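## Task

Get the 9-volt battery inside the pedal bin, then leave the lid free to fall shut.

## Robot and tools

Robot: two arms, left_arm and right_arm, each ending in a two-finger gripper. In the scene frame the origin sits at table-top height halfway between the nominal bases; +x points out over the table, +z is up, and left_arm is on the +y side (arm names do not match image sides). Calibrated bases: left_arm at (+0.044, +0.354, 0) m with quat_wxyz (+1.000, 0, 0, -0.012); right_arm at (+0.042, -0.329, 0) m with quat_wxyz (+1.000, 0, 0, +0.021). Both bases have +z as up.

Frames: every hand position, quaternion, velocity and target, and any wrist camera pose, is given in that arm's own base frame. Fixed cameras and the table use the scene frame. The fingers extend along the gripper's +z axis and spread along its y axis; end_effector_position is the point between the pads, roughly 1 cm short of the tips. Reported hand poses may be off by a few centimetres, more when the arm is stretched far.

Row layout (shared by execute_actions and move): one flat list of 16 numbers covering both arms, even if only one moves: left_arm x, y, z (metres), qw, qx, qy, qz (w first), opening; then the same eight for right_arm. Position and quaternion are an absolute pose in that arm's base frame, not an offset. Opening runs from -1 (closed) to +1 (fully open, 0.094 m). To hold an arm still, repeat its last reported pose and its current opening each call; to keep a heading, resend one fixed quaternion rather than the drifting reported one. Sending 0 as opening is a real command, not a no-op.

execute_actions(actions, cameras): actions is a list of actions; each action is a table of up to 15 rows, one row per 1/30 s control step, the last row repeated to fill 15 steps. Per action, each gripper's target must lie within 0.6 m of where it started along every one of its own axes, or the action is rejected for both arms; if the first action fails against the last reported state, the whole call is rejected. An empty actions list simply returns the current state and images. Step readings of end_effector_position are included.

move(target, speed, blend, opening_speed, blocking, cameras): target is one 16-number row or a list of up to 15 rows (no 0.6 m limit). Each gripper travels in a straight line from its Hand target, turning the short way. speed is m/s, 0.002 to 0.5, default 0.25 (turn rate capped at twice that in rad/s); one value or one per target. blend (m) rounds corners in a list; 0 stops at each point. opening_speed is units per second on the -1..+1 scale, at least 0.2; use a low value to close on fragile items. Openings in the first row are sent at the start; openings in later rows are applied after all arms stop at that point. A move is capped at 10 s of path. blocking=false returns after about 0.5 s while the motion continues; a new move takes over from the current point. Paths ignore obstacles and the other arm, and avoid passing near an arm's own base, which can flip its shoulder posture. The result adds a move: line: done, off_target, moving, held, fault, plus limits (paced = pose clipped; held = steps withheld). Arms not named in the ending are done (within 10 mm and 2 degrees). done does not prove contact or its absence.

wait(seconds 0 to 10, cameras) lets the scene run under the last commands; stop(cameras) brakes a running move. zoom_image(camera, region) enlarges [x0, y0, x1, y1] pixels (max 504x504) of the latest image from cam_head_left, cam_head_right, cam_left_wrist or cam_right_wrist (all 672x504). finished_scene(scene) ends the current scene with its number; it cannot be reversed, and the goal must hold without the robot.

Result lines: end_effector_position and end_effector_quat_wxyz per arm; Hand target (where the arm is actually headed, often short of your command, so send the remainder next); Tool commands; grip_measured (finger opening on the -1..+1 scale, reads slightly wide when empty and up to about 0.064 narrower than a held hard part); Joint positions (last value is the opening in metres); Joint velocities ("within noise" means at rest); joint torques (include arm weight, noisy, joints 1-3 wrap at ±28 N m); camera calibration changes; MOTOR HOT and OVER-TEMPERATURE FAULT warnings.

Controller behaviour: each step the command is clipped to 100 mm and 20 degrees from the measured pose. Friction and weight may leave the hand a centimetre or more off target. Fingers stop following commands once at force limit (about 50-64 N per pad); to release, command well above grip_measured. Joint ranges (rad): waist -2.618 to 3.054, shoulder 0.000 to 3.142, elbow 0.000 to 3.142 (straight at 2.901), wrist pitch -1.571 to 1.571, wrist yaw -1.571 to 1.571, wrist roll -2.094 to 2.094.

Avoid: dropping objects or releasing them while moving, anything leaving the table, fast impacts and hard presses (speed and overshoot past contact both raise force), arm-to-arm collisions, and long holds with a stretched or straining arm, which heat motors toward a fault fold at 90 °C. Random brief tugs on held parts or pushes on loose objects can occur.

Each tool is called after "Emit:" as a command line: name --argument value for each argument, lists and objects as JSON in quotes; but a table of rows of numbers goes row by row, as --pt "numbers of a row", without its own name.

## Session

Emit:
execute_actions --actions '[]'

Scene clock: 0.00 s.
left_arm: end_effector_position=(+0.3825, +0.0022, +0.1424) grip_measured=+1.000 end_effector_quat_wxyz=(+0.680, -0.017, +0.733, +0.016) | right_arm: end_effector_position=(+0.3770, -0.0132, +0.1415) grip_measured=+1.000 end_effector_quat_wxyz=(+0.681, +0.045, +0.730, -0.051)
Joint positions: left_arm=[-0.034 1.548 0.237 1.235 -0.08 -0.006 0.094] | right_arm=[0.049 1.551 0.218 1.263 0.185 0 0.094]
Joint velocities: within noise
Joint torques (N m): no reading
Motor temperatures (°C): left_arm=[22 25 24 21 23 21 22] | right_arm=[21 22 25 21 19 22 23]
Heat: left arm: 25 °C; right arm: 25 °C.
Hand target: left_arm +0.3835, +0.0022, +0.1457; +0.683, -0.017, +0.730, +0.016 | right_arm +0.3783, -0.0132, +0.1469; +0.686, +0.046, +0.724, -0.050
Tool commands: left_gripper/opening=+1.0 right_gripper/opening=+1.0
camera_calibration:
cam_left_wrist: T_world_to_cam=[[0.0471504, -0.998309, 0.034005, -0.023513], [-0.379531, -0.0493944, -0.92386, 0.313278], [0.923977, 0.0306544, -0.381218, -0.1933], [0, 0, 0, 1]] pos_world=[0.298612, -0.00207361, 0.216535]
cam_right_wrist: T_world_to_cam=[[-0.172729, -0.984572, 0.0279806, 0.0425526], [-0.361301, 0.0369064, -0.931719, 0.306273], [0.916311, -0.171044, -0.362102, -0.190335], [0, 0, 0, 1]] pos_world=[0.292413, -0.00196305, 0.215249]

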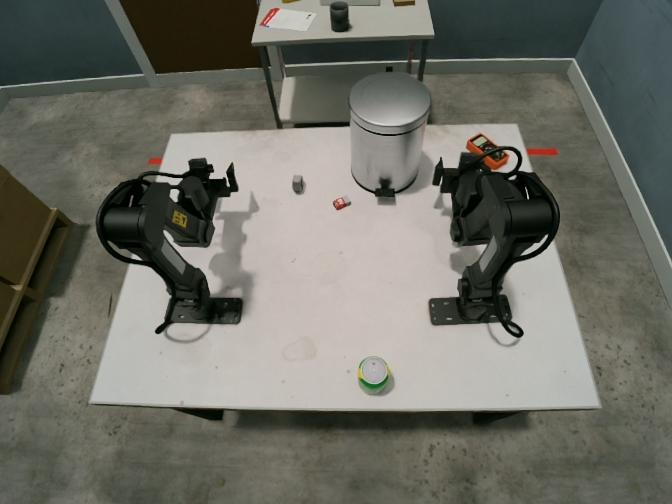

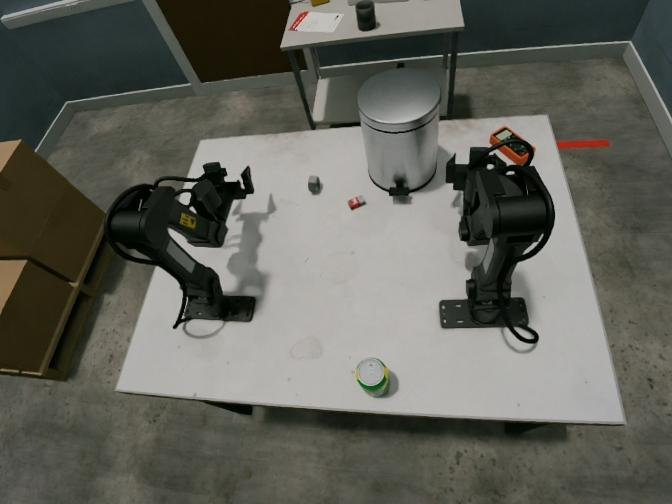

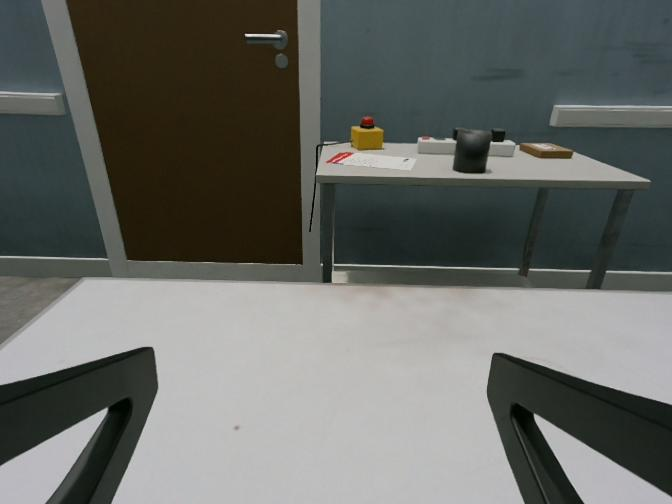

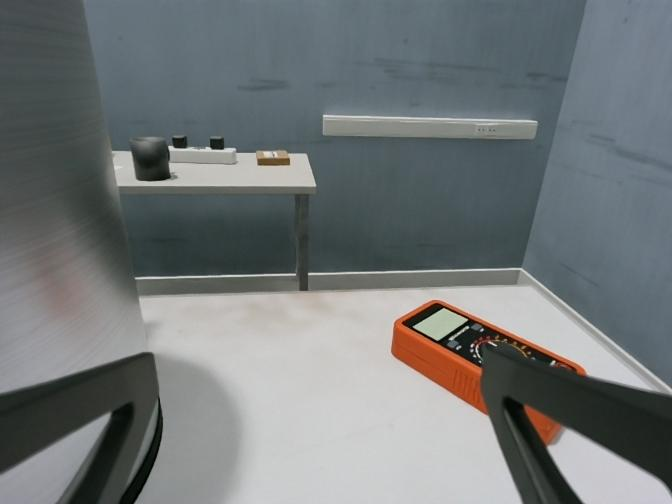

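Emit:
zoom_image --camera "cam_head_left" --region '[280, 160, 400, 250]'

Emit:
zoom_image --camera "cam_head_right" --region '[330, 170, 390, 215]'

Scaled by 4.200.

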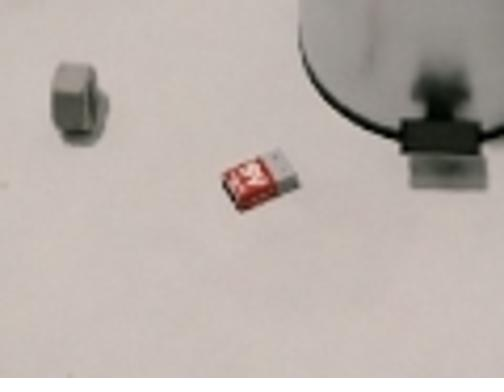

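Scaled by 8.400.

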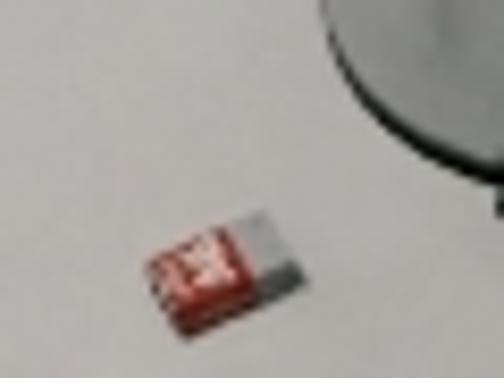

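Emit:
move --target '[0.26, -0.10, 0.25, 0.3536, 0.3536, 0.8536, -0.1464, -1, 0.29, 0.25, 0.22, 0.2817, -0.334, 0.8933, 0.1053, 0.4]'

Scene clock: 38.30 s.
left_arm: end_effector_position=(+0.2609, -0.0959, +0.2413) grip_measured=-0.996 end_effector_quat_wxyz=(+0.348, +0.344, +0.860, -0.141) | right_arm: end_effector_position=(+0.2882, +0.2453, +0.2126) grip_measured=+0.402 end_effector_quat_wxyz=(+0.278, -0.334, +0.895, +0.099)
Joint positions: left_arm=[-0.064 1.055 1.127 -1.004 0.466 0.541 0] | right_arm=[0.704 1.453 1.361 -0.88 0.003 -0.011 0.066]
Joint velocities: within noise
Joint torques (N m): left_arm=[-0.59 -1.91 8.35 1.19 0.37 0.11] | right_arm=[0.25 -5.08 8.16 1.15 -0.09 0.05]
Motor temperatures (°C): left_arm=[22 25 26 25 23 21 22] | right_arm=[21 23 25 25 19 22 23]
Heat: left arm: 26 °C; right arm: 25 °C.
Hand target: left_arm +0.2599, -0.1000, +0.2499; +0.354, +0.353, +0.854, -0.146 | right_arm +0.2899, +0.2499, +0.2200; +0.282, -0.334, +0.893, +0.105
Off the commanded pose: left_arm 0.010 m, 2 deg | right_arm 0.009 m, 1 deg.
move: done
camera_calibration:
cam_left_wrist: T_world_to_cam=[[-0.673353, -0.738802, 0.0276847, 0.0953113], [-0.672212, 0.596214, -0.43893, 0.374913], [0.307777, -0.314165, -0.898094, 0.212177], [0, 0, 0, 1]] pos_world=[0.250896, -0.0864535, 0.352477]
cam_right_wrist: T_world_to_cam=[[0.642853, -0.76448, 0.0480632, -0.0135569], [-0.72309, -0.626358, -0.291234, 0.461714], [0.252747, 0.152466, -0.955444, 0.199014], [0, 0, 0, 1]] pos_world=[0.292275, 0.248491, 0.325265]

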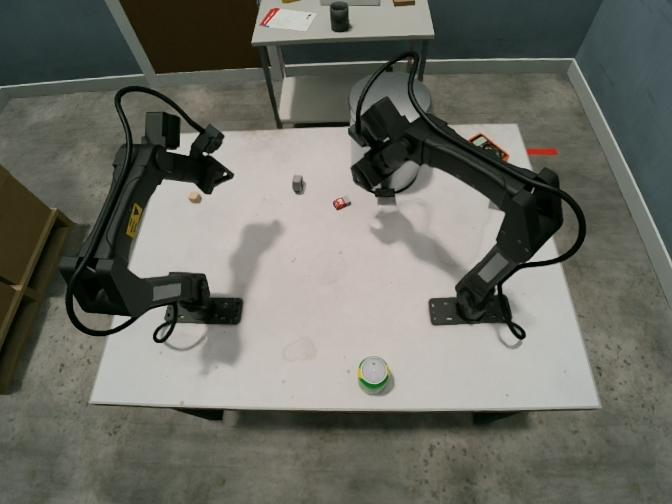

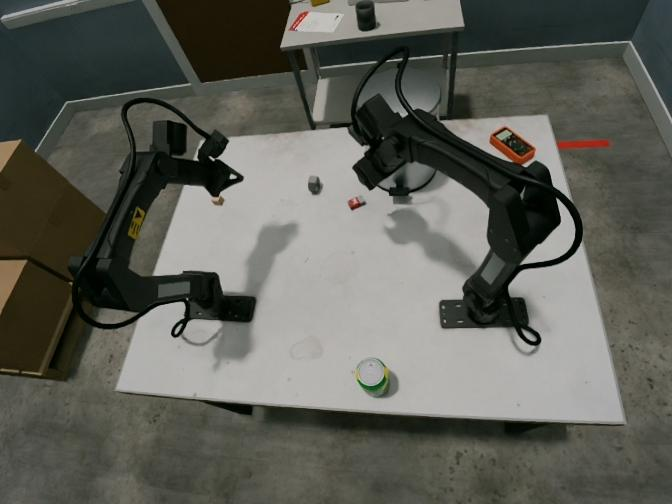

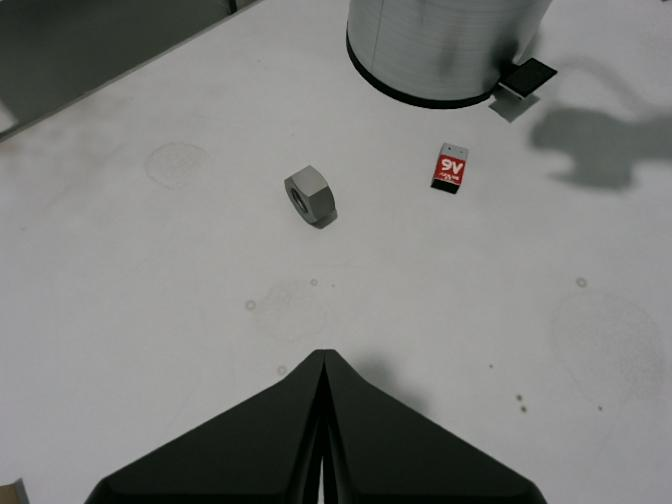

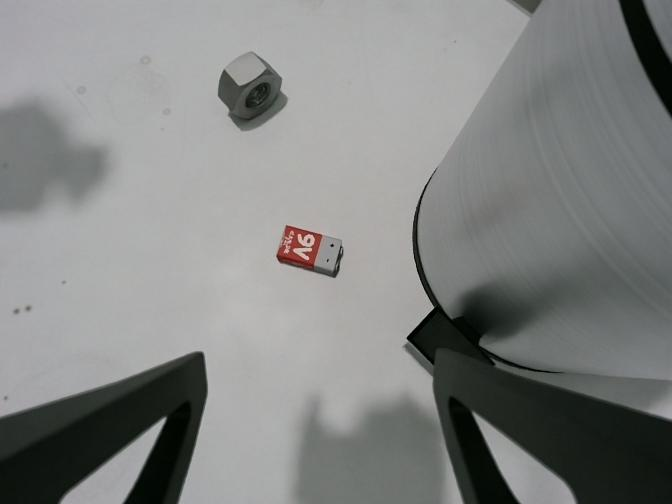

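Emit:
move --target '[0.26, -0.10, 0.25, 0.3536, 0.3536, 0.8536, -0.1464, -1, 0.358, 0.310, 0.09, 0.1017, -0.2279, 0.968, 0.024, 0.4]'

Scene clock: 57.13 s.
left_arm: end_effector_position=(+0.2607, -0.0959, +0.2411) grip_measured=-0.996 end_effector_quat_wxyz=(+0.348, +0.344, +0.860, -0.141) | right_arm: end_effector_position=(+0.3552, +0.3069, +0.0871) grip_measured=+0.402 end_effector_quat_wxyz=(+0.097, -0.229, +0.968, +0.027)
Joint positions: left_arm=[-0.064 1.055 1.127 -1.005 0.466 0.542 0] | right_arm=[0.728 2.17 1.907 -1.111 0.045 0.258 0.066]
Joint velocities: within noise
Joint torques (N m): left_arm=[-0.55 -1.88 8.36 1.19 0.37 0.12] | right_arm=[0.4 -10.58 7.38 0.64 0.12 0.08]
Motor temperatures (°C): left_arm=[22 25 27 24 23 21 22] | right_arm=[21 23 27 24 19 22 23]
Heat: left arm: 27 °C; right arm: 27 °C.
Hand target: left_arm +0.2599, -0.0999, +0.2499; +0.354, +0.353, +0.854, -0.146 | right_arm +0.3579, +0.3100, +0.0900; +0.102, -0.228, +0.968, +0.024
Off the commanded pose: left_arm 0.010 m, 2 deg | right_arm 0.005 m, 1 deg.
move: done
camera_calibration:
cam_left_wrist: T_world_to_cam=[[-0.673529, -0.738625, 0.0281347, 0.0951378], [-0.672469, 0.596514, -0.438129, 0.374597], [0.30683, -0.314012, -0.898472, 0.212459], [0, 0, 0, 1]] pos_world=[0.250794, -0.0864667, 0.352333]
cam_right_wrist: T_world_to_cam=[[0.452627, -0.891053, 0.0339649, 0.104163], [-0.8885, -0.447451, 0.101763, 0.481816], [-0.0754785, -0.0762385, -0.994229, 0.242919], [0, 0, 0, 1]] pos_world=[0.399282, 0.326924, 0.188949]

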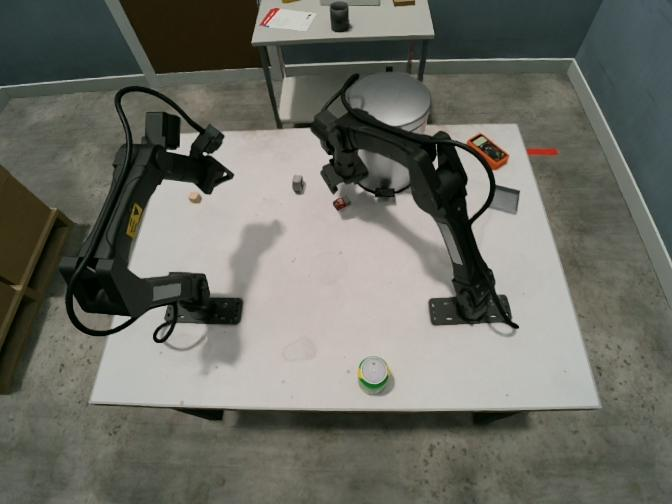

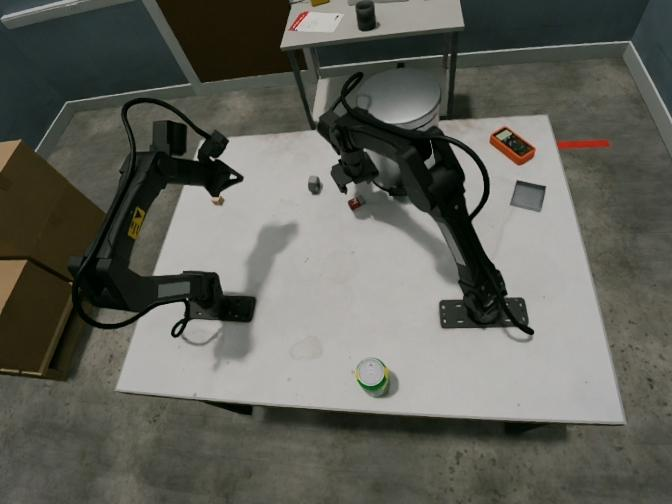

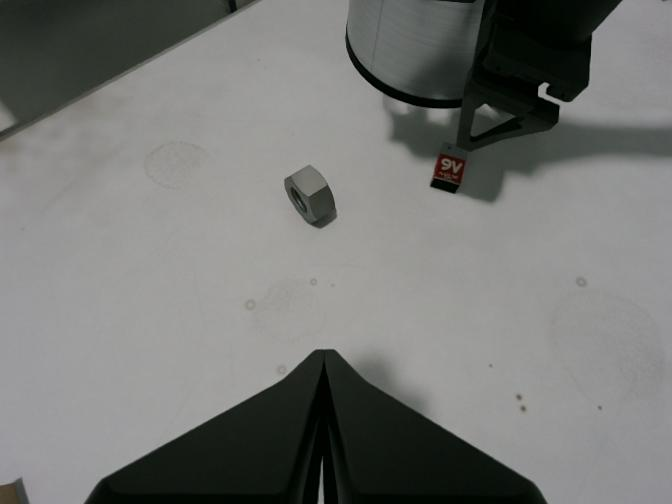

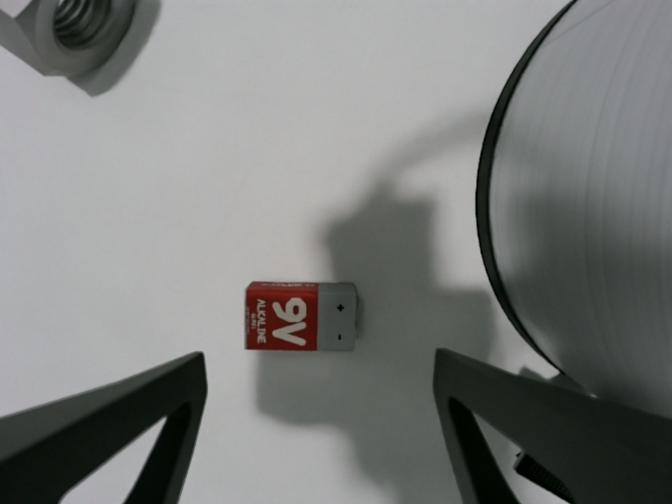

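Emit:
move --pt "0.26 -0.10 0.25 0.3536 0.3536 0.8536 -0.1464 -1 0.356 0.316 0.017 0.1017 -0.2279 0.968 0.024 0.4" --speed 0.12 --cameras '["cam_right_wrist"]'

Scene clock: 72.80 s.
left_arm: end_effector_position=(+0.2607, -0.0959, +0.2411) grip_measured=-0.996 end_effector_quat_wxyz=(+0.348, +0.345, +0.860, -0.141) | right_arm: end_effector_position=(+0.3552, +0.3147, +0.0226) grip_measured=+0.402 end_effector_quat_wxyz=(+0.099, -0.229, +0.968, +0.028)
Joint positions: left_arm=[-0.064 1.055 1.127 -1.005 0.466 0.542 0] | right_arm=[0.741 2.224 1.734 -0.879 0.047 0.271 0.066]
Joint velocities: within noise
Joint torques (N m): left_arm=[-0.58 -1.91 8.36 1.2 0.37 0.11] | right_arm=[0.42 -10.69 4.97 0.85 0.13 0.07]
Motor temperatures (°C): left_arm=[22 24 27 24 23 21 22] | right_arm=[21 25 27 23 19 22 23]
Heat: left arm: 27 °C; right arm: 27 °C.
Hand target: left_arm +0.2599, -0.0999, +0.2499; +0.354, +0.354, +0.853, -0.146 | right_arm +0.3559, +0.3159, +0.0170; +0.102, -0.228, +0.968, +0.024
Off the commanded pose: left_arm 0.010 m, 2 deg | right_arm 0.006 m, 1 deg.
move: done
camera_calibration:
cam_right_wrist: T_world_to_cam=[[0.452392, -0.891257, 0.0316501, 0.113491], [-0.888966, -0.447824, 0.0958798, 0.492275], [-0.0712798, -0.0715111, -0.99489, 0.176389], [0, 0, 0, 1]] pos_world=[0.398846, 0.334216, 0.124696]
Images, in order (width x height): cam_right_wrist 672x504.

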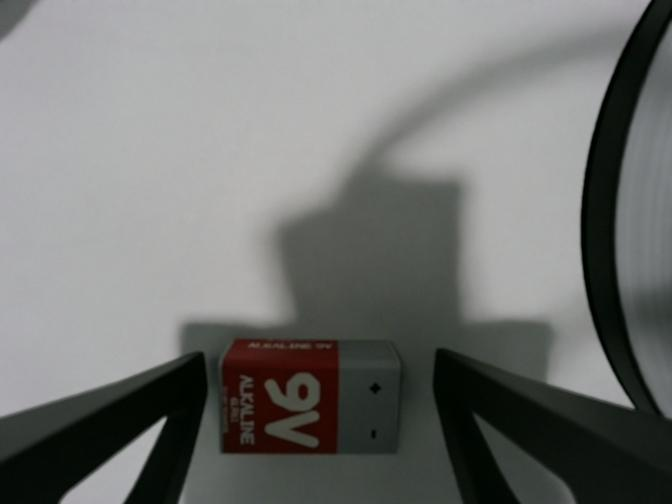

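Emit:
move --pt "0.26 -0.10 0.25 0.3536 0.3536 0.8536 -0.1464 -1 0.355 0.319 0.006 0.1017 -0.2279 0.968 0.024 0.4" --pt "0.26 -0.10 0.25 0.3536 0.3536 0.8536 -0.1464 -1 0.355 0.319 0.006 0.1017 -0.2279 0.968 0.024 -0.2" --speed 0.08 --opening_speed 0.5 --cameras '["cam_right_wrist"]'

Scene clock: 83.00 s.
left_arm: end_effector_position=(+0.2606, -0.0959, +0.2411) grip_measured=-0.996 end_effector_quat_wxyz=(+0.348, +0.345, +0.860, -0.141) | right_arm: end_effector_position=(+0.3578, +0.3196, +0.0200) grip_measured=-0.013 end_effector_quat_wxyz=(+0.110, -0.228, +0.967, +0.031)
Joint positions: left_arm=[-0.064 1.055 1.127 -1.006 0.466 0.542 0] | right_arm=[0.747 2.228 1.725 -0.845 0.054 0.278 0.046]
Joint velocities: within noise
Joint torques (N m): left_arm=[-0.57 -1.89 8.36 1.2 0.38 0.11] | right_arm=[0.43 -9.84 4.41 0.86 0.07 0.08]
Motor temperatures (°C): left_arm=[22 24 27 24 24 21 22] | right_arm=[21 26 26 23 19 22 23]
Heat: left arm: 27 °C; right arm: 26 °C.
Hand target: left_arm +0.2598, -0.0999, +0.2499; +0.354, +0.354, +0.853, -0.146 | right_arm +0.3548, +0.3187, +0.0063; +0.102, -0.228, +0.968, +0.024
Off the commanded pose: left_arm 0.010 m, 2 deg | right_arm 0.014 m, 1 deg.
move: off_target (right_arm); target 2's new opening was sent with right_arm's hand 0.014 m and 1 deg from that target
camera_calibration:
cam_right_wrist: T_world_to_cam=[[0.450626, -0.892178, 0.030905, 0.117724], [-0.891205, -0.447584, 0.0736364, 0.498173], [-0.0518641, -0.0607252, -0.996806, 0.164071], [0, 0, 0, 1]] pos_world=[0.399435, 0.337969, 0.123225]
Images, in order (width x height): cam_right_wrist 672x504.

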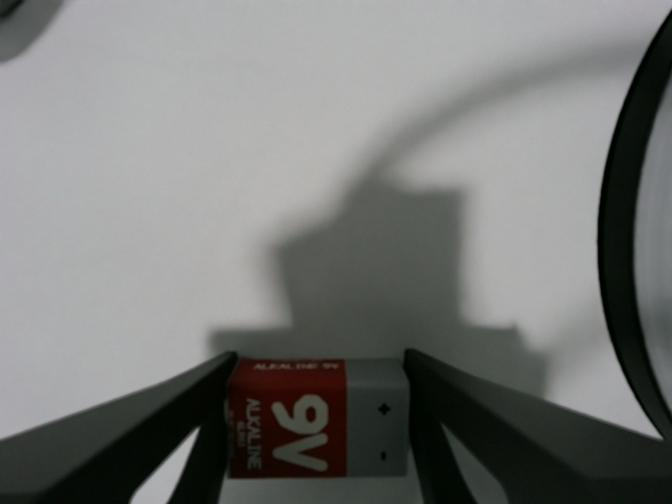

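Emit:
move --pt "0.26 -0.10 0.25 0.3536 0.3536 0.8536 -0.1464 -1 0.345 0.30 0.36 0.2 -0.2279 0.952 0.04 -0.2" --pt "0.29 -0.33 0.25 0.3536 0.3536 0.8536 -0.1464 -1 0.32 0.0 0.38 0.3006 -0.025 0.9534 0.0079 -0.2" --blend 0.04

Scene clock: 113.23 s.
left_arm: end_effector_position=(+0.2851, -0.3252, +0.2398) grip_measured=-0.996 end_effector_quat_wxyz=(+0.341, +0.361, +0.856, -0.142) | right_arm: end_effector_position=(+0.3257, -0.0012, +0.3736) grip_measured=-0.014 end_effector_quat_wxyz=(+0.312, -0.021, +0.950, +0.004)
Joint positions: left_arm=[-0.877 1.544 1.455 -0.726 -0.058 -0.056 0] | right_arm=[-0.027 1.549 2.17 -1.558 -0.037 -0.058 0.046]
Joint velocities: within noise
Joint torques (N m): left_arm=[-0.16 -6.54 8.9 1.58 -0.08 -0.08] | right_arm=[-0.14 -6.63 3.66 1.31 -0.09 -0.02]
Motor temperatures (°C): left_arm=[22 24 28 25 24 22 22] | right_arm=[21 28 26 23 19 22 24]
Heat: left arm: 28 °C; right arm: 28 °C.
Hand target: left_arm +0.2898, -0.3298, +0.2500; +0.354, +0.354, +0.853, -0.147 | right_arm +0.3202, +0.0000, +0.3795; +0.322, -0.024, +0.946, +0.007
Off the commanded pose: left_arm 0.012 m, 2 deg | right_arm 0.009 m, 1 deg.
joint read past its limit (right arm) — joint 4 (wrist pitch), lower limit.
joint sent to its limit (right arm) — joint 4 (wrist pitch), lower limit. The joint targets are off in orientation, not in position.
move: off_target (left_arm)
camera_calibration:
cam_left_wrist: T_world_to_cam=[[-0.69819, -0.715613, 0.0207136, -0.0414759], [-0.653312, 0.625041, -0.427208, 0.528412], [0.292769, -0.311805, -0.903916, 0.137793], [0, 0, 0, 1]] pos_world=[0.275919, -0.316995, 0.351155]
cam_right_wrist: T_world_to_cam=[[0.0288314, -0.99861, 0.0441316, -0.0325995], [-0.944743, -0.0416458, -0.325155, 0.466945], [0.326541, -0.0323184, -0.94463, 0.352609], [0, 0, 0, 1]] pos_world=[0.326942, -0.00171209, 0.486353]

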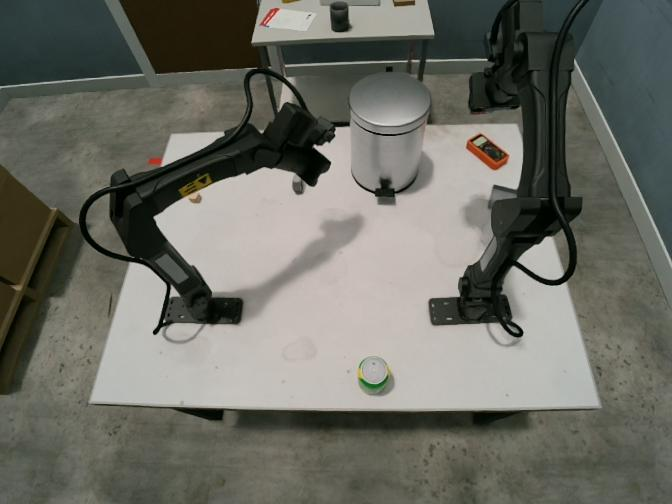

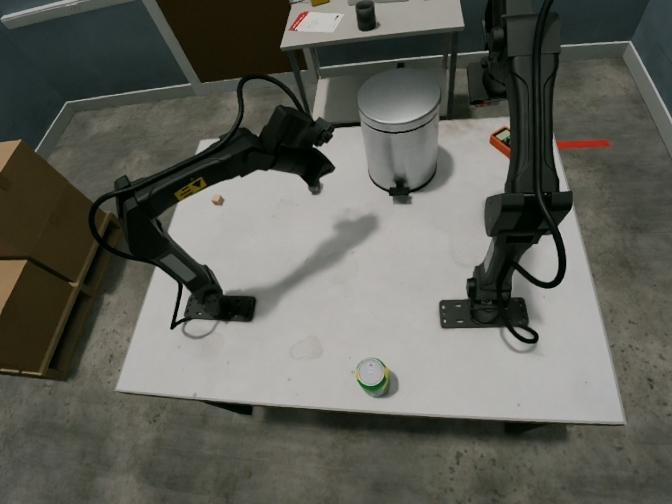

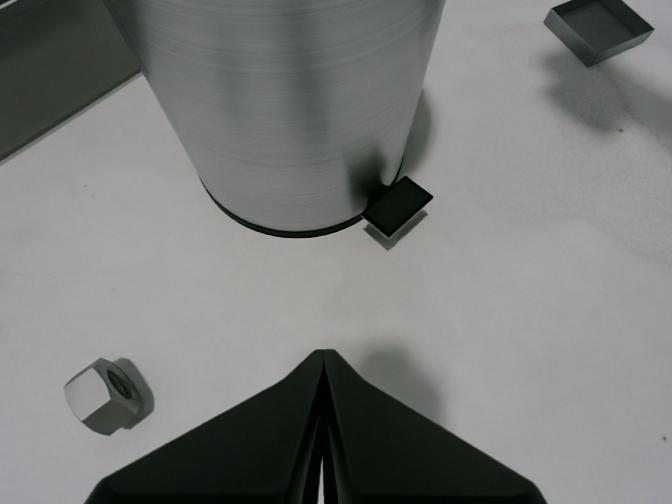

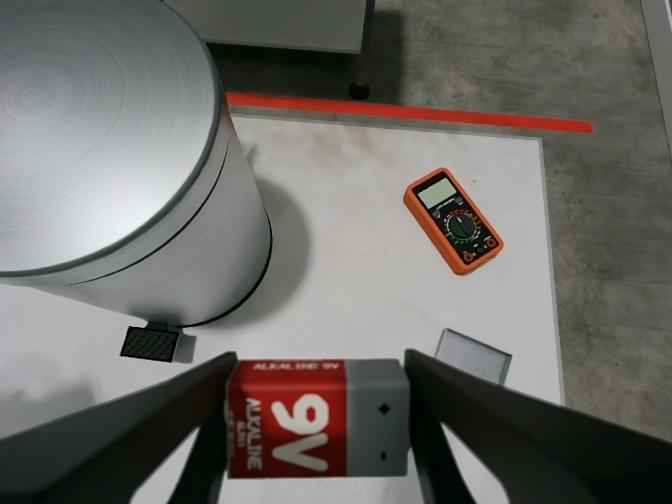

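Emit:
move --pt "0.35 -0.472 0.11 0.316 0.3596 0.8682 -0.1309 -1 0.32 0.0 0.38 0.322 -0.024 0.946 0.007 -0.2" --pt "0.356 -0.482 0.02 0.316 0.3596 0.8682 -0.1309 -1 0.32 0.0 0.38 0.322 -0.024 0.946 0.007 -0.2" --blend 0.015 --speed '[0.2, 0.1]'

Scene clock: 126.10 s.
left_arm: end_effector_position=(+0.3542, -0.4911, +0.0674) grip_measured=-0.996 end_effector_quat_wxyz=(+0.348, +0.364, +0.851, -0.149) | right_arm: end_effector_position=(+0.3262, +0.0007, +0.3749) grip_measured=-0.014 end_effector_quat_wxyz=(+0.315, -0.023, +0.949, +0.008)
Joint positions: left_arm=[-0.983 2.28 1.743 -0.264 -0.122 -0.126 0] | right_arm=[-0.026 1.548 2.17 -1.554 -0.046 -0.059 0.046]
Joint velocities: within noise
Joint torques (N m): left_arm=[0.92 -8.18 4.68 1.61 -0.03 -0.17] | right_arm=[-0.1 -6.46 3.74 1.28 -0.04 -0.05]
Motor temperatures (°C): left_arm=[22 25 28 26 23 22 22] | right_arm=[21 26 26 24 19 22 25]
Heat: left arm: 28 °C; right arm: 26 °C.
Hand target: left_arm +0.3539, -0.4796, +0.0217; +0.316, +0.360, +0.868, -0.131 | right_arm +0.3201, +0.0001, +0.3800; +0.323, -0.024, +0.946, +0.007
Off the commanded pose: left_arm 0.048 m, 5 deg | right_arm 0.008 m, 1 deg.
joint sent to its limit (right arm) — joint 4 (wrist pitch), lower limit. The joint targets still meet the commanded pose.
move: off_target (left_arm)
camera_calibration:
cam_left_wrist: T_world_to_cam=[[-0.706411, -0.707316, 0.0262185, -0.101721], [-0.641948, 0.624644, -0.444659, 0.60049], [0.298138, -0.330943, -0.895316, -0.101899], [0, 0, 0, 1]] pos_world=[0.344006, -0.480764, 0.178449]
cam_right_wrist: T_world_to_cam=[[0.0352119, -0.998683, 0.0373136, -0.0303857], [-0.94225, -0.0456187, -0.331789, 0.469532], [0.333054, -0.0234758, -0.942615, 0.350883], [0, 0, 0, 1]] pos_world=[0.326623, -0.000688937, 0.487667]

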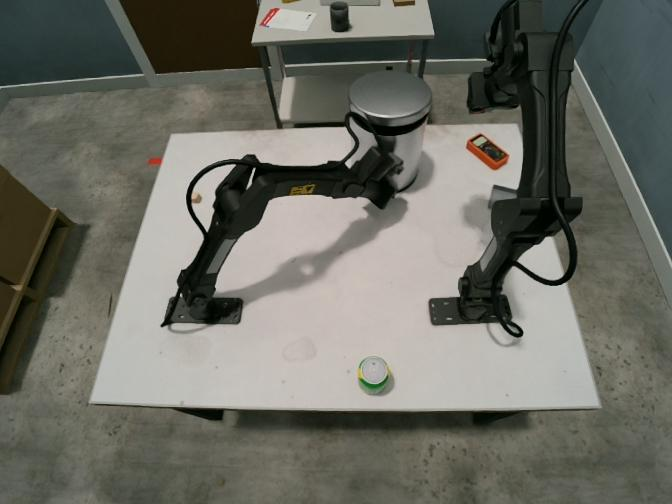

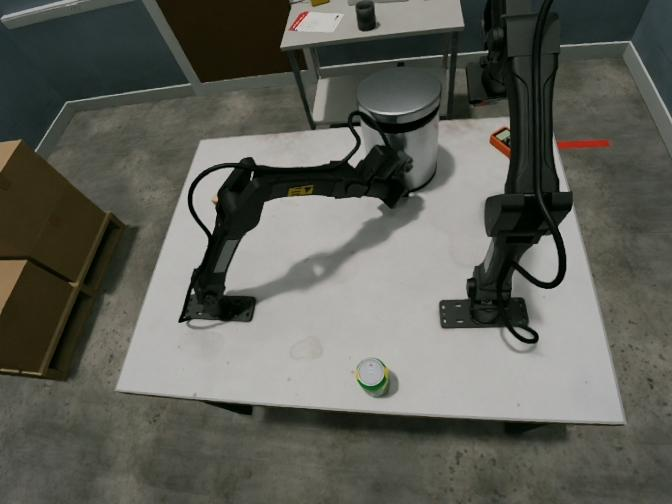

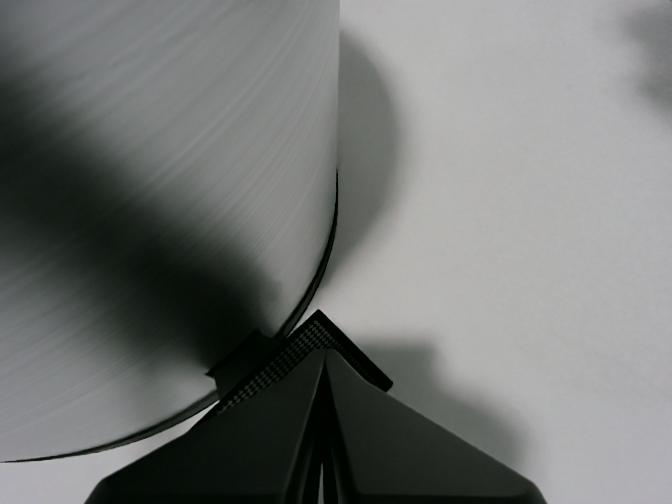

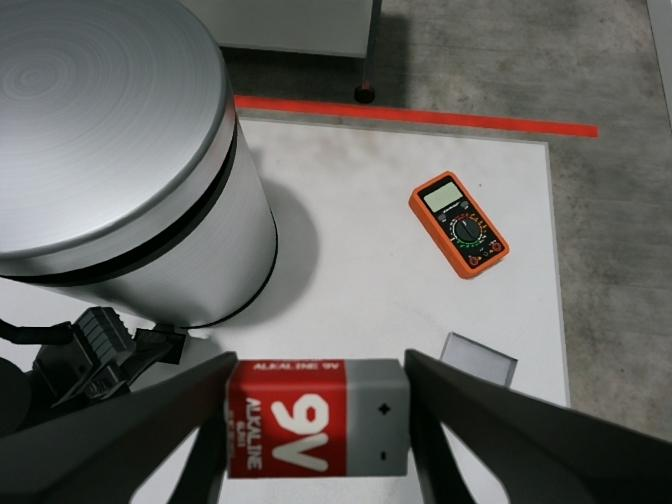

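Emit:
move --pt "0.35 -0.478 0.095 0.316 0.3596 0.8682 -0.1309 -1 0.32 0.0 0.38 0.322 -0.024 0.946 0.007 -0.2" --pt "0.340 -0.48 0.075 0.316 0.3596 0.8682 -0.1309 -1 0.32 0.0 0.38 0.322 -0.024 0.946 0.007 -0.2" --pt "0.340 -0.48 -0.005 0.316 0.3596 0.8682 -0.1309 -1 0.32 0.0 0.38 0.322 -0.024 0.946 0.007 -0.2" --speed 0.1

Scene clock: 139.23 s.
left_arm: end_effector_position=(+0.3492, -0.4883, +0.0402) grip_measured=-0.996 end_effector_quat_wxyz=(+0.355, +0.351, +0.853, -0.149) | right_arm: end_effector_position=(+0.3261, +0.0007, +0.3748) grip_measured=-0.014 end_effector_quat_wxyz=(+0.315, -0.023, +0.949, +0.008)
Joint positions: left_arm=[-0.995 2.296 1.644 -0.139 -0.146 -0.153 0] | right_arm=[-0.026 1.548 2.17 -1.554 -0.046 -0.059 0.046]
Joint velocities: within noise
Joint torques (N m): left_arm=[-0.28 -8.83 4.62 1.37 0.04 -0.11] | right_arm=[-0.14 -6.5 3.78 1.29 -0.04 -0.04]
Motor temperatures (°C): left_arm=[22 26 27 26 23 22 22] | right_arm=[21 25 25 24 19 22 25]
Heat: left arm: 27 °C; right arm: 25 °C.
Hand target: left_arm +0.3388, -0.4779, -0.0032; +0.316, +0.359, +0.868, -0.131 | right_arm +0.3201, +0.0001, +0.3800; +0.323, -0.024, +0.946, +0.007
Off the commanded pose: left_arm 0.047 m, 5 deg | right_arm 0.008 m, 1 deg.
joint sent to its limit (right arm) — joint 4 (wrist pitch), lower limit. The joint targets still meet the commanded pose.
move: off_target (left_arm)
camera_calibration:
cam_left_wrist: T_world_to_cam=[[-0.689239, -0.723881, 0.0307579, -0.116857], [-0.653641, 0.602924, -0.457423, 0.577524], [0.312575, -0.335378, -0.888717, -0.131292], [0, 0, 0, 1]] pos_world=[0.33799, -0.476826, 0.151086]
cam_right_wrist: T_world_to_cam=[[0.0352261, -0.998683, 0.0372902, -0.0303747], [-0.942376, -0.0456154, -0.33143, 0.469348], [0.332695, -0.0234664, -0.942743, 0.35102], [0, 0, 0, 1]] pos_world=[0.32659, -0.00068807, 0.48761]

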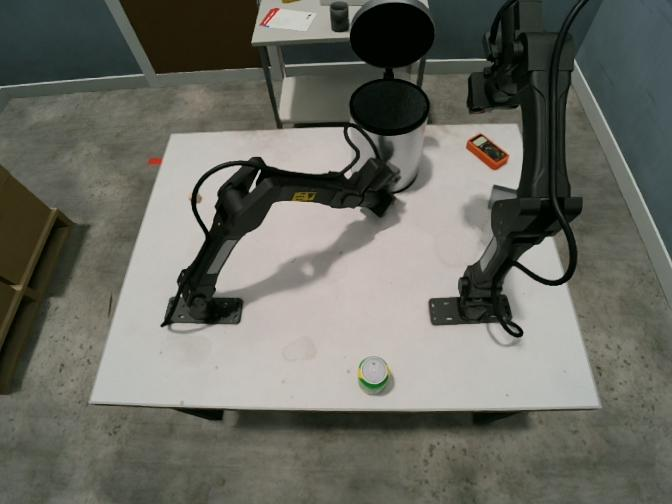

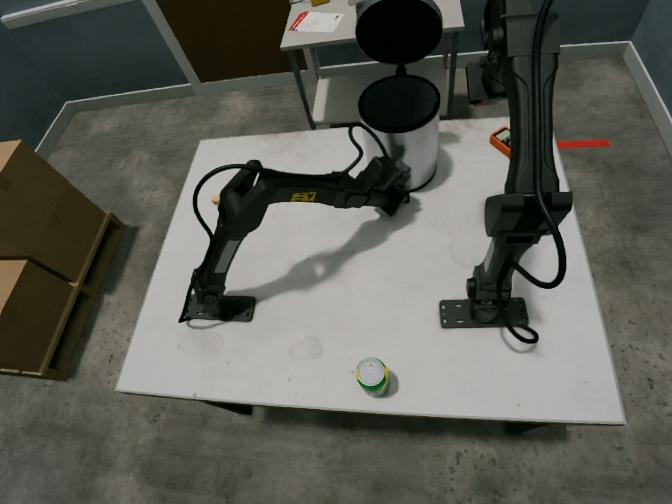

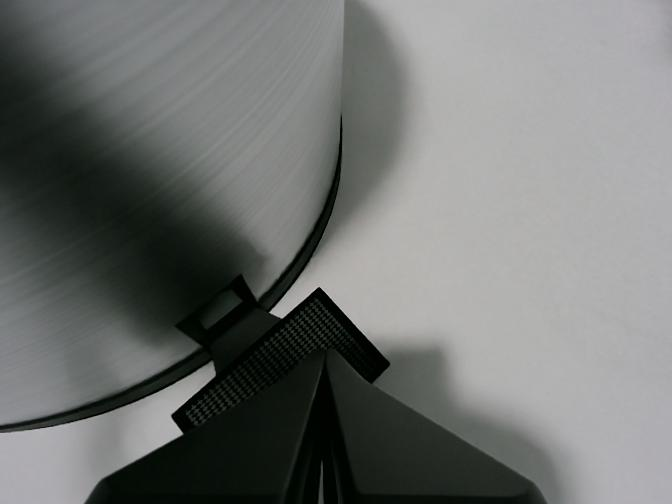

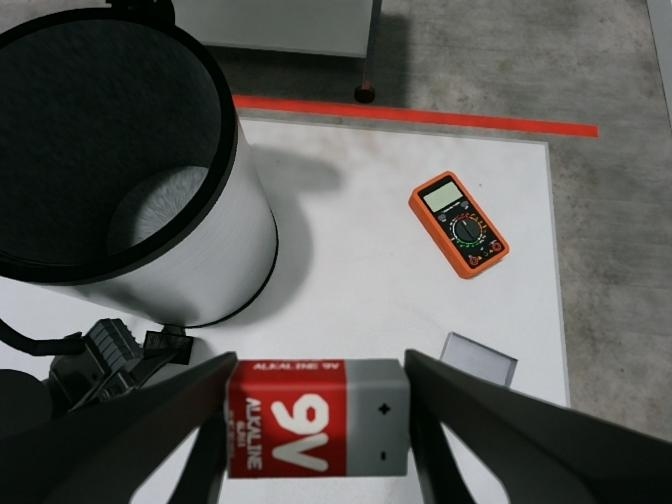

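Emit:
move --pt "0.340 -0.48 -0.005 0.316 0.3596 0.8682 -0.1309 -1 0.455 0.147 0.37 0.2553 -0.1594 0.9527 0.0427 -0.2" --pt "0.340 -0.48 -0.005 0.316 0.3596 0.8682 -0.1309 -1 0.476 0.165 0.25 0.2553 -0.1594 0.9527 0.0427 -0.2" --blend 0.03 --cameras '["cam_head_left","cam_right_wrist"]'

Scene clock: 151.97 s.
left_arm: end_effector_position=(+0.3492, -0.4883, +0.0402) grip_measured=-0.996 end_effector_quat_wxyz=(+0.355, +0.351, +0.853, -0.149) | right_arm: end_effector_position=(+0.4755, +0.1636, +0.2296) grip_measured=-0.014 end_effector_quat_wxyz=(+0.227, -0.162, +0.960, +0.041)
Joint positions: left_arm=[-0.995 2.296 1.644 -0.139 -0.146 -0.153 0] | right_arm=[0.327 2.157 2.382 -1.33 -0.008 -0.005 0.046]
Joint velocities: within noise
Joint torques (N m): left_arm=[-0.25 -8.81 4.63 1.38 0.04 -0.09] | right_arm=[0.46 -13.9 5.5 1.26 0.06 0.08]
Motor temperatures (°C): left_arm=[22 27 26 26 23 22 22] | right_arm=[21 25 25 24 19 22 25]
Heat: left arm: 27 °C; right arm: 25 °C.
Hand target: left_arm +0.3388, -0.4779, -0.0032; +0.316, +0.359, +0.868, -0.131 | right_arm +0.4756, +0.1648, +0.2499; +0.255, -0.159, +0.953, +0.043
Off the commanded pose: left_arm 0.047 m, 5 deg | right_arm 0.020 m, 3 deg.
move: off_target (left_arm, right_arm)
camera_calibration:
cam_right_wrist: T_world_to_cam=[[0.322442, -0.945905, 0.0359929, -0.0123694], [-0.932155, -0.323911, -0.161768, 0.571183], [0.164675, 0.0186097, -0.986172, 0.251185], [0, 0, 0, 1]] pos_world=[0.495055, 0.168637, 0.340556]
Images, in order (width x height): cam_head_left 672x504, cam_right_wrist 672x504.

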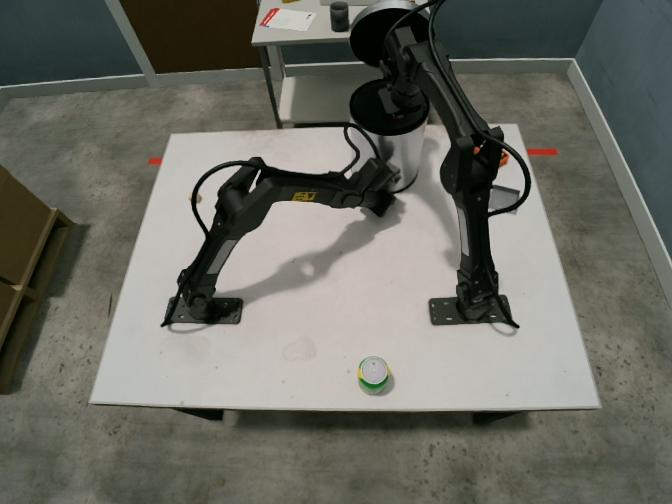

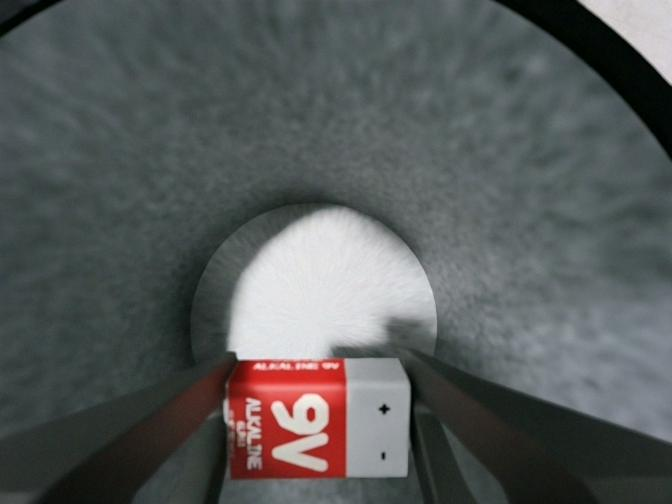

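Emit:
move --pt "0.340 -0.48 -0.005 0.316 0.3596 0.8682 -0.1309 -1 0.492 0.172 0.13 0.1287 -0.1636 0.9778 0.0215 -0.2" --pt "0.340 -0.48 -0.005 0.316 0.3596 0.8682 -0.1309 -1 0.492 0.172 0.13 0.1287 -0.1636 0.9778 0.0215 0.4" --speed 0.15 --cameras '["cam_head_left","cam_right_wrist"]'

Scene clock: 158.50 s.
left_arm: end_effector_position=(+0.3492, -0.4883, +0.0402) grip_measured=-0.996 end_effector_quat_wxyz=(+0.355, +0.351, +0.853, -0.149) | right_arm: end_effector_position=(+0.4893, +0.1697, +0.1266) grip_measured=+0.397 end_effector_quat_wxyz=(+0.123, -0.164, +0.979, +0.024)
Joint positions: left_arm=[-0.995 2.296 1.644 -0.139 -0.146 -0.153 0] | right_arm=[0.33 2.395 2.434 -1.358 -0.007 -0.001 0.066]
Joint velocities: within noise
Joint torques (N m): left_arm=[-0.31 -8.83 4.63 1.39 0.04 -0.1] | right_arm=[0.4 -12.04 7.42 0.7 0.06 0.06]
Motor temperatures (°C): left_arm=[22 27 26 26 23 22 22] | right_arm=[21 27 26 24 19 22 25]
Heat: left arm: 27 °C; right arm: 27 °C.
Hand target: left_arm +0.3388, -0.4779, -0.0032; +0.316, +0.359, +0.868, -0.131 | right_arm +0.4919, +0.1719, +0.1301; +0.129, -0.164, +0.978, +0.022
Off the commanded pose: left_arm 0.047 m, 5 deg | right_arm 0.005 m, 1 deg.
move: off_target (left_arm)
camera_calibration:
cam_right_wrist: T_world_to_cam=[[0.328778, -0.943761, 0.034928, -0.0106427], [-0.94366, -0.326821, 0.0519069, 0.548372], [-0.0375725, -0.0500259, -0.998041, 0.259312], [0, 0, 0, 1]] pos_world=[0.530718, 0.182148, 0.230712]
Images, in order (width x height): cam_head_left 672x504, cam_right_wrist 672x504.

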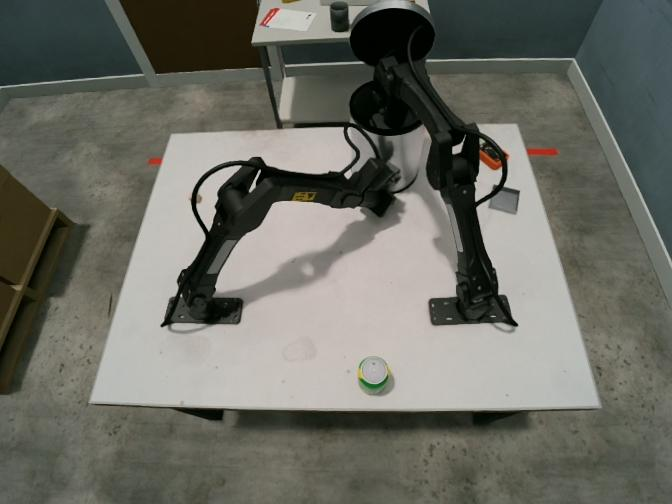

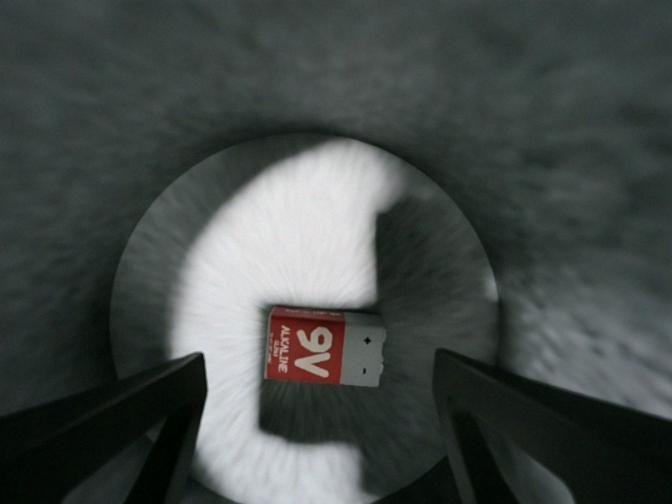

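Emit:
move --pt "0.340 -0.48 -0.005 0.316 0.3596 0.8682 -0.1309 -1 0.476 0.165 0.25 0.2553 -0.1594 0.9527 0.0427 0.4" --pt "0.340 -0.48 -0.005 0.316 0.3596 0.8682 -0.1309 -1 0.445 0.14 0.38 0.2553 -0.1594 0.9527 0.0427 0.4" --pt "0.340 -0.48 -0.005 0.316 0.3596 0.8682 -0.1309 -1 0.31 0.0 0.36 0.322 -0.024 0.946 0.007 0.4" --blend '[0.03, 0.03, 0]' --cameras '["cam_head_left"]'

Emit:
move --pt "0.345 -0.484 0.1 0.316 0.3596 0.8682 -0.1309 -1 0.31 0.0 0.36 0.322 -0.024 0.946 0.007 0.4" --pt "0.29 -0.39 0.17 0.316 0.3596 0.8682 -0.1309 -1 0.31 0.0 0.36 0.322 -0.024 0.946 0.007 0.4" --speed '[0.03, 0.15]'

Scene clock: 168.93 s.
left_arm: end_effector_position=(+0.3492, -0.4883, +0.0402) grip_measured=-0.996 end_effector_quat_wxyz=(+0.355, +0.351, +0.853, -0.149) | right_arm: end_effector_position=(+0.3079, -0.0002, +0.3588) grip_measured=+0.397 end_effector_quat_wxyz=(+0.316, -0.022, +0.949, +0.004)
Joint positions: left_arm=[-0.995 2.296 1.644 -0.139 -0.146 -0.153 0] | right_arm=[-0.026 1.421 1.965 -1.473 -0.038 -0.059 0.066]
Joint velocities: within noise
Joint torques (N m): left_arm=[-0.28 -8.76 4.63 1.38 0.05 -0.09] | right_arm=[-0.28 -4.19 3.88 1.47 -0.16 -0.04]
Motor temperatures (°C): left_arm=[22 27 26 26 23 22 22] | right_arm=[21 27 26 24 19 22 24]
Heat: left arm: 27 °C; right arm: 27 °C.
Hand target: left_arm +0.3388, -0.4779, -0.0032; +0.316, +0.359, +0.868, -0.131 | right_arm +0.3100, +0.0000, +0.3600; +0.322, -0.024, +0.946, +0.007
Off the commanded pose: left_arm 0.047 m, 5 deg | right_arm 0.002 m, 1 deg.
move: off_target (left_arm)
Images, in order (width x height): cam_head_left 672x504.

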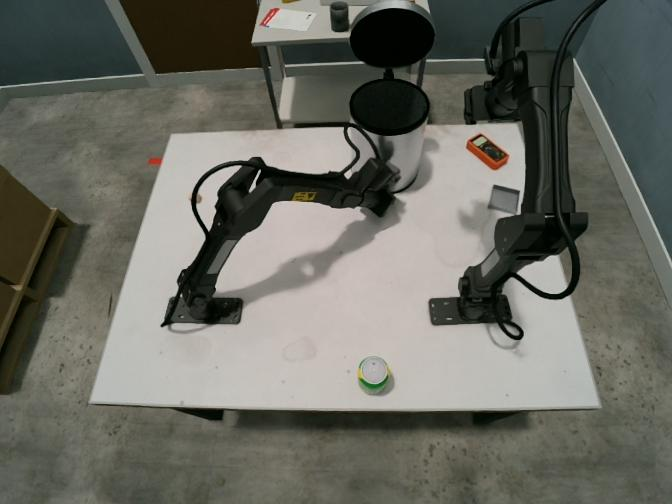

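Scene clock: 173.93 s.
left_arm: end_effector_position=(+0.2918, -0.3969, +0.1667) grip_measured=-0.996 end_effector_quat_wxyz=(+0.318, +0.359, +0.867, -0.132) | right_arm: end_effector_position=(+0.3080, -0.0002, +0.3589) grip_measured=+0.397 end_effector_quat_wxyz=(+0.316, -0.022, +0.948, +0.005)
Joint positions: left_arm=[-0.985 1.811 1.499 -0.566 -0.128 -0.153 0] | right_arm=[-0.026 1.421 1.965 -1.472 -0.038 -0.059 0.066]
Joint velocities: within noise
Joint torques (N m): left_arm=[0.5 -12.16 5.45 1.31 -0.03 0.06] | right_arm=[-0.28 -4.16 3.88 1.45 -0.13 -0.07]
Motor temperatures (°C): left_arm=[22 28 26 26 23 22 22] | right_arm=[21 27 26 24 19 22 24]
Heat: left arm: 28 °C; right arm: 27 °C.
Hand target: left_arm +0.2901, -0.3901, +0.1699; +0.316, +0.360, +0.868, -0.131 | right_arm +0.3100, +0.0000, +0.3600; +0.322, -0.024, +0.946, +0.007
Off the commanded pose: left_arm 0.008 m, 0 deg | right_arm 0.002 m, 1 deg.
move: done
camera_calibration:
cam_left_wrist: T_world_to_cam=[[-0.689334, -0.72405, 0.0238805, -0.0930197], [-0.677157, 0.632275, -0.376412, 0.547693], [0.257442, -0.275645, -0.926144, 0.0757395], [0, 0, 0, 1]] pos_world=[0.287254, -0.392767, 0.278525]
cam_right_wrist: T_world_to_cam=[[0.0309949, -0.998545, 0.0441256, -0.0311302], [-0.94147, -0.0439922, -0.334213, 0.447737], [0.335668, -0.0311841, -0.941464, 0.340645], [0, 0, 0, 1]] pos_world=[0.308152, -0.000765248, 0.471719]

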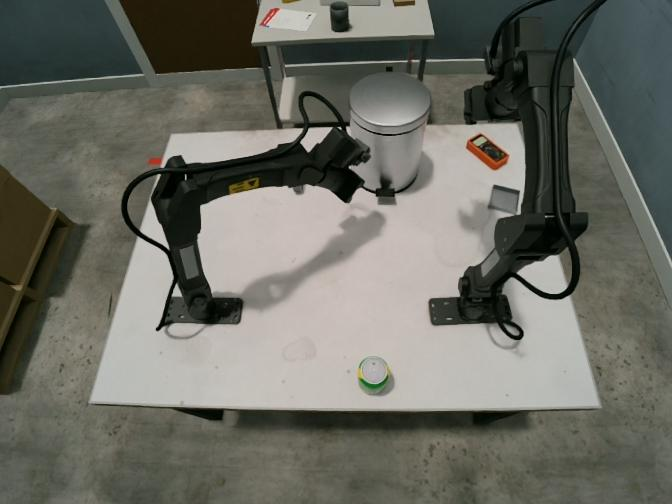

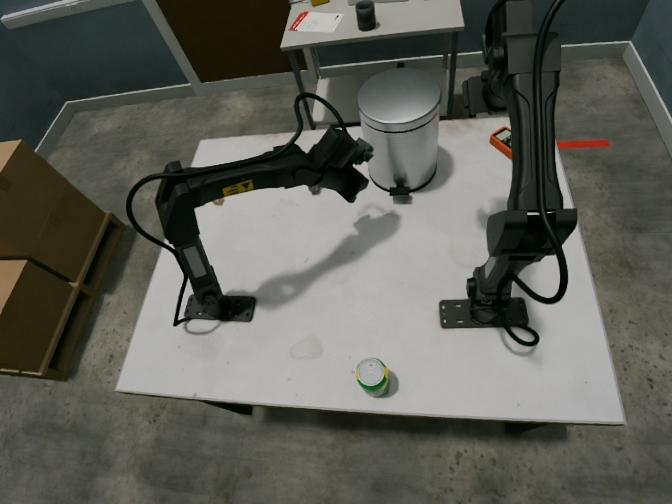

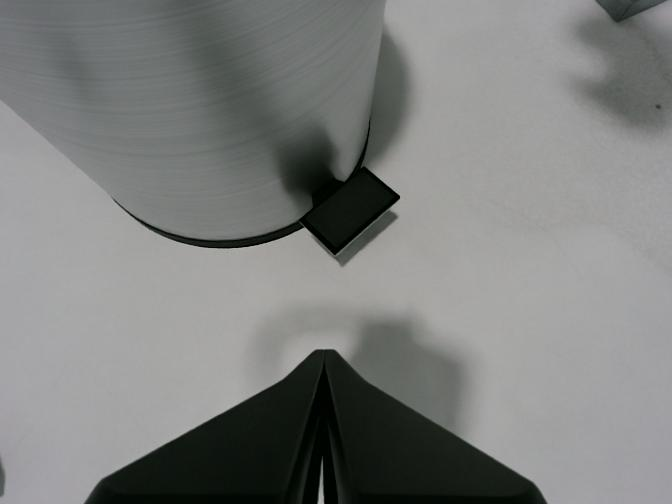

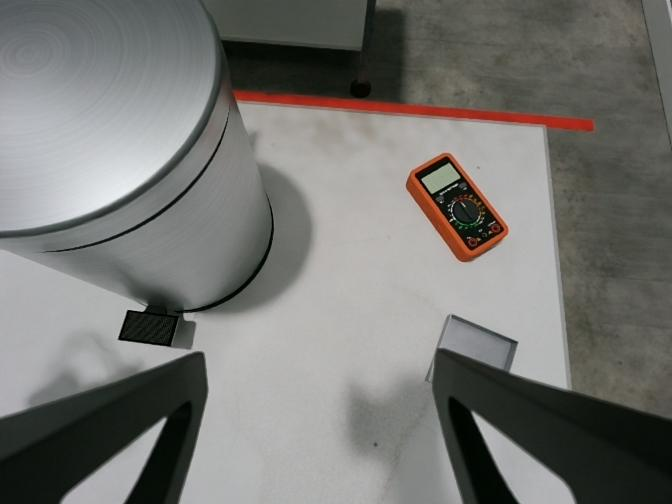

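Emit:
finished_scene --scene 2

The scene is finished: the task was done.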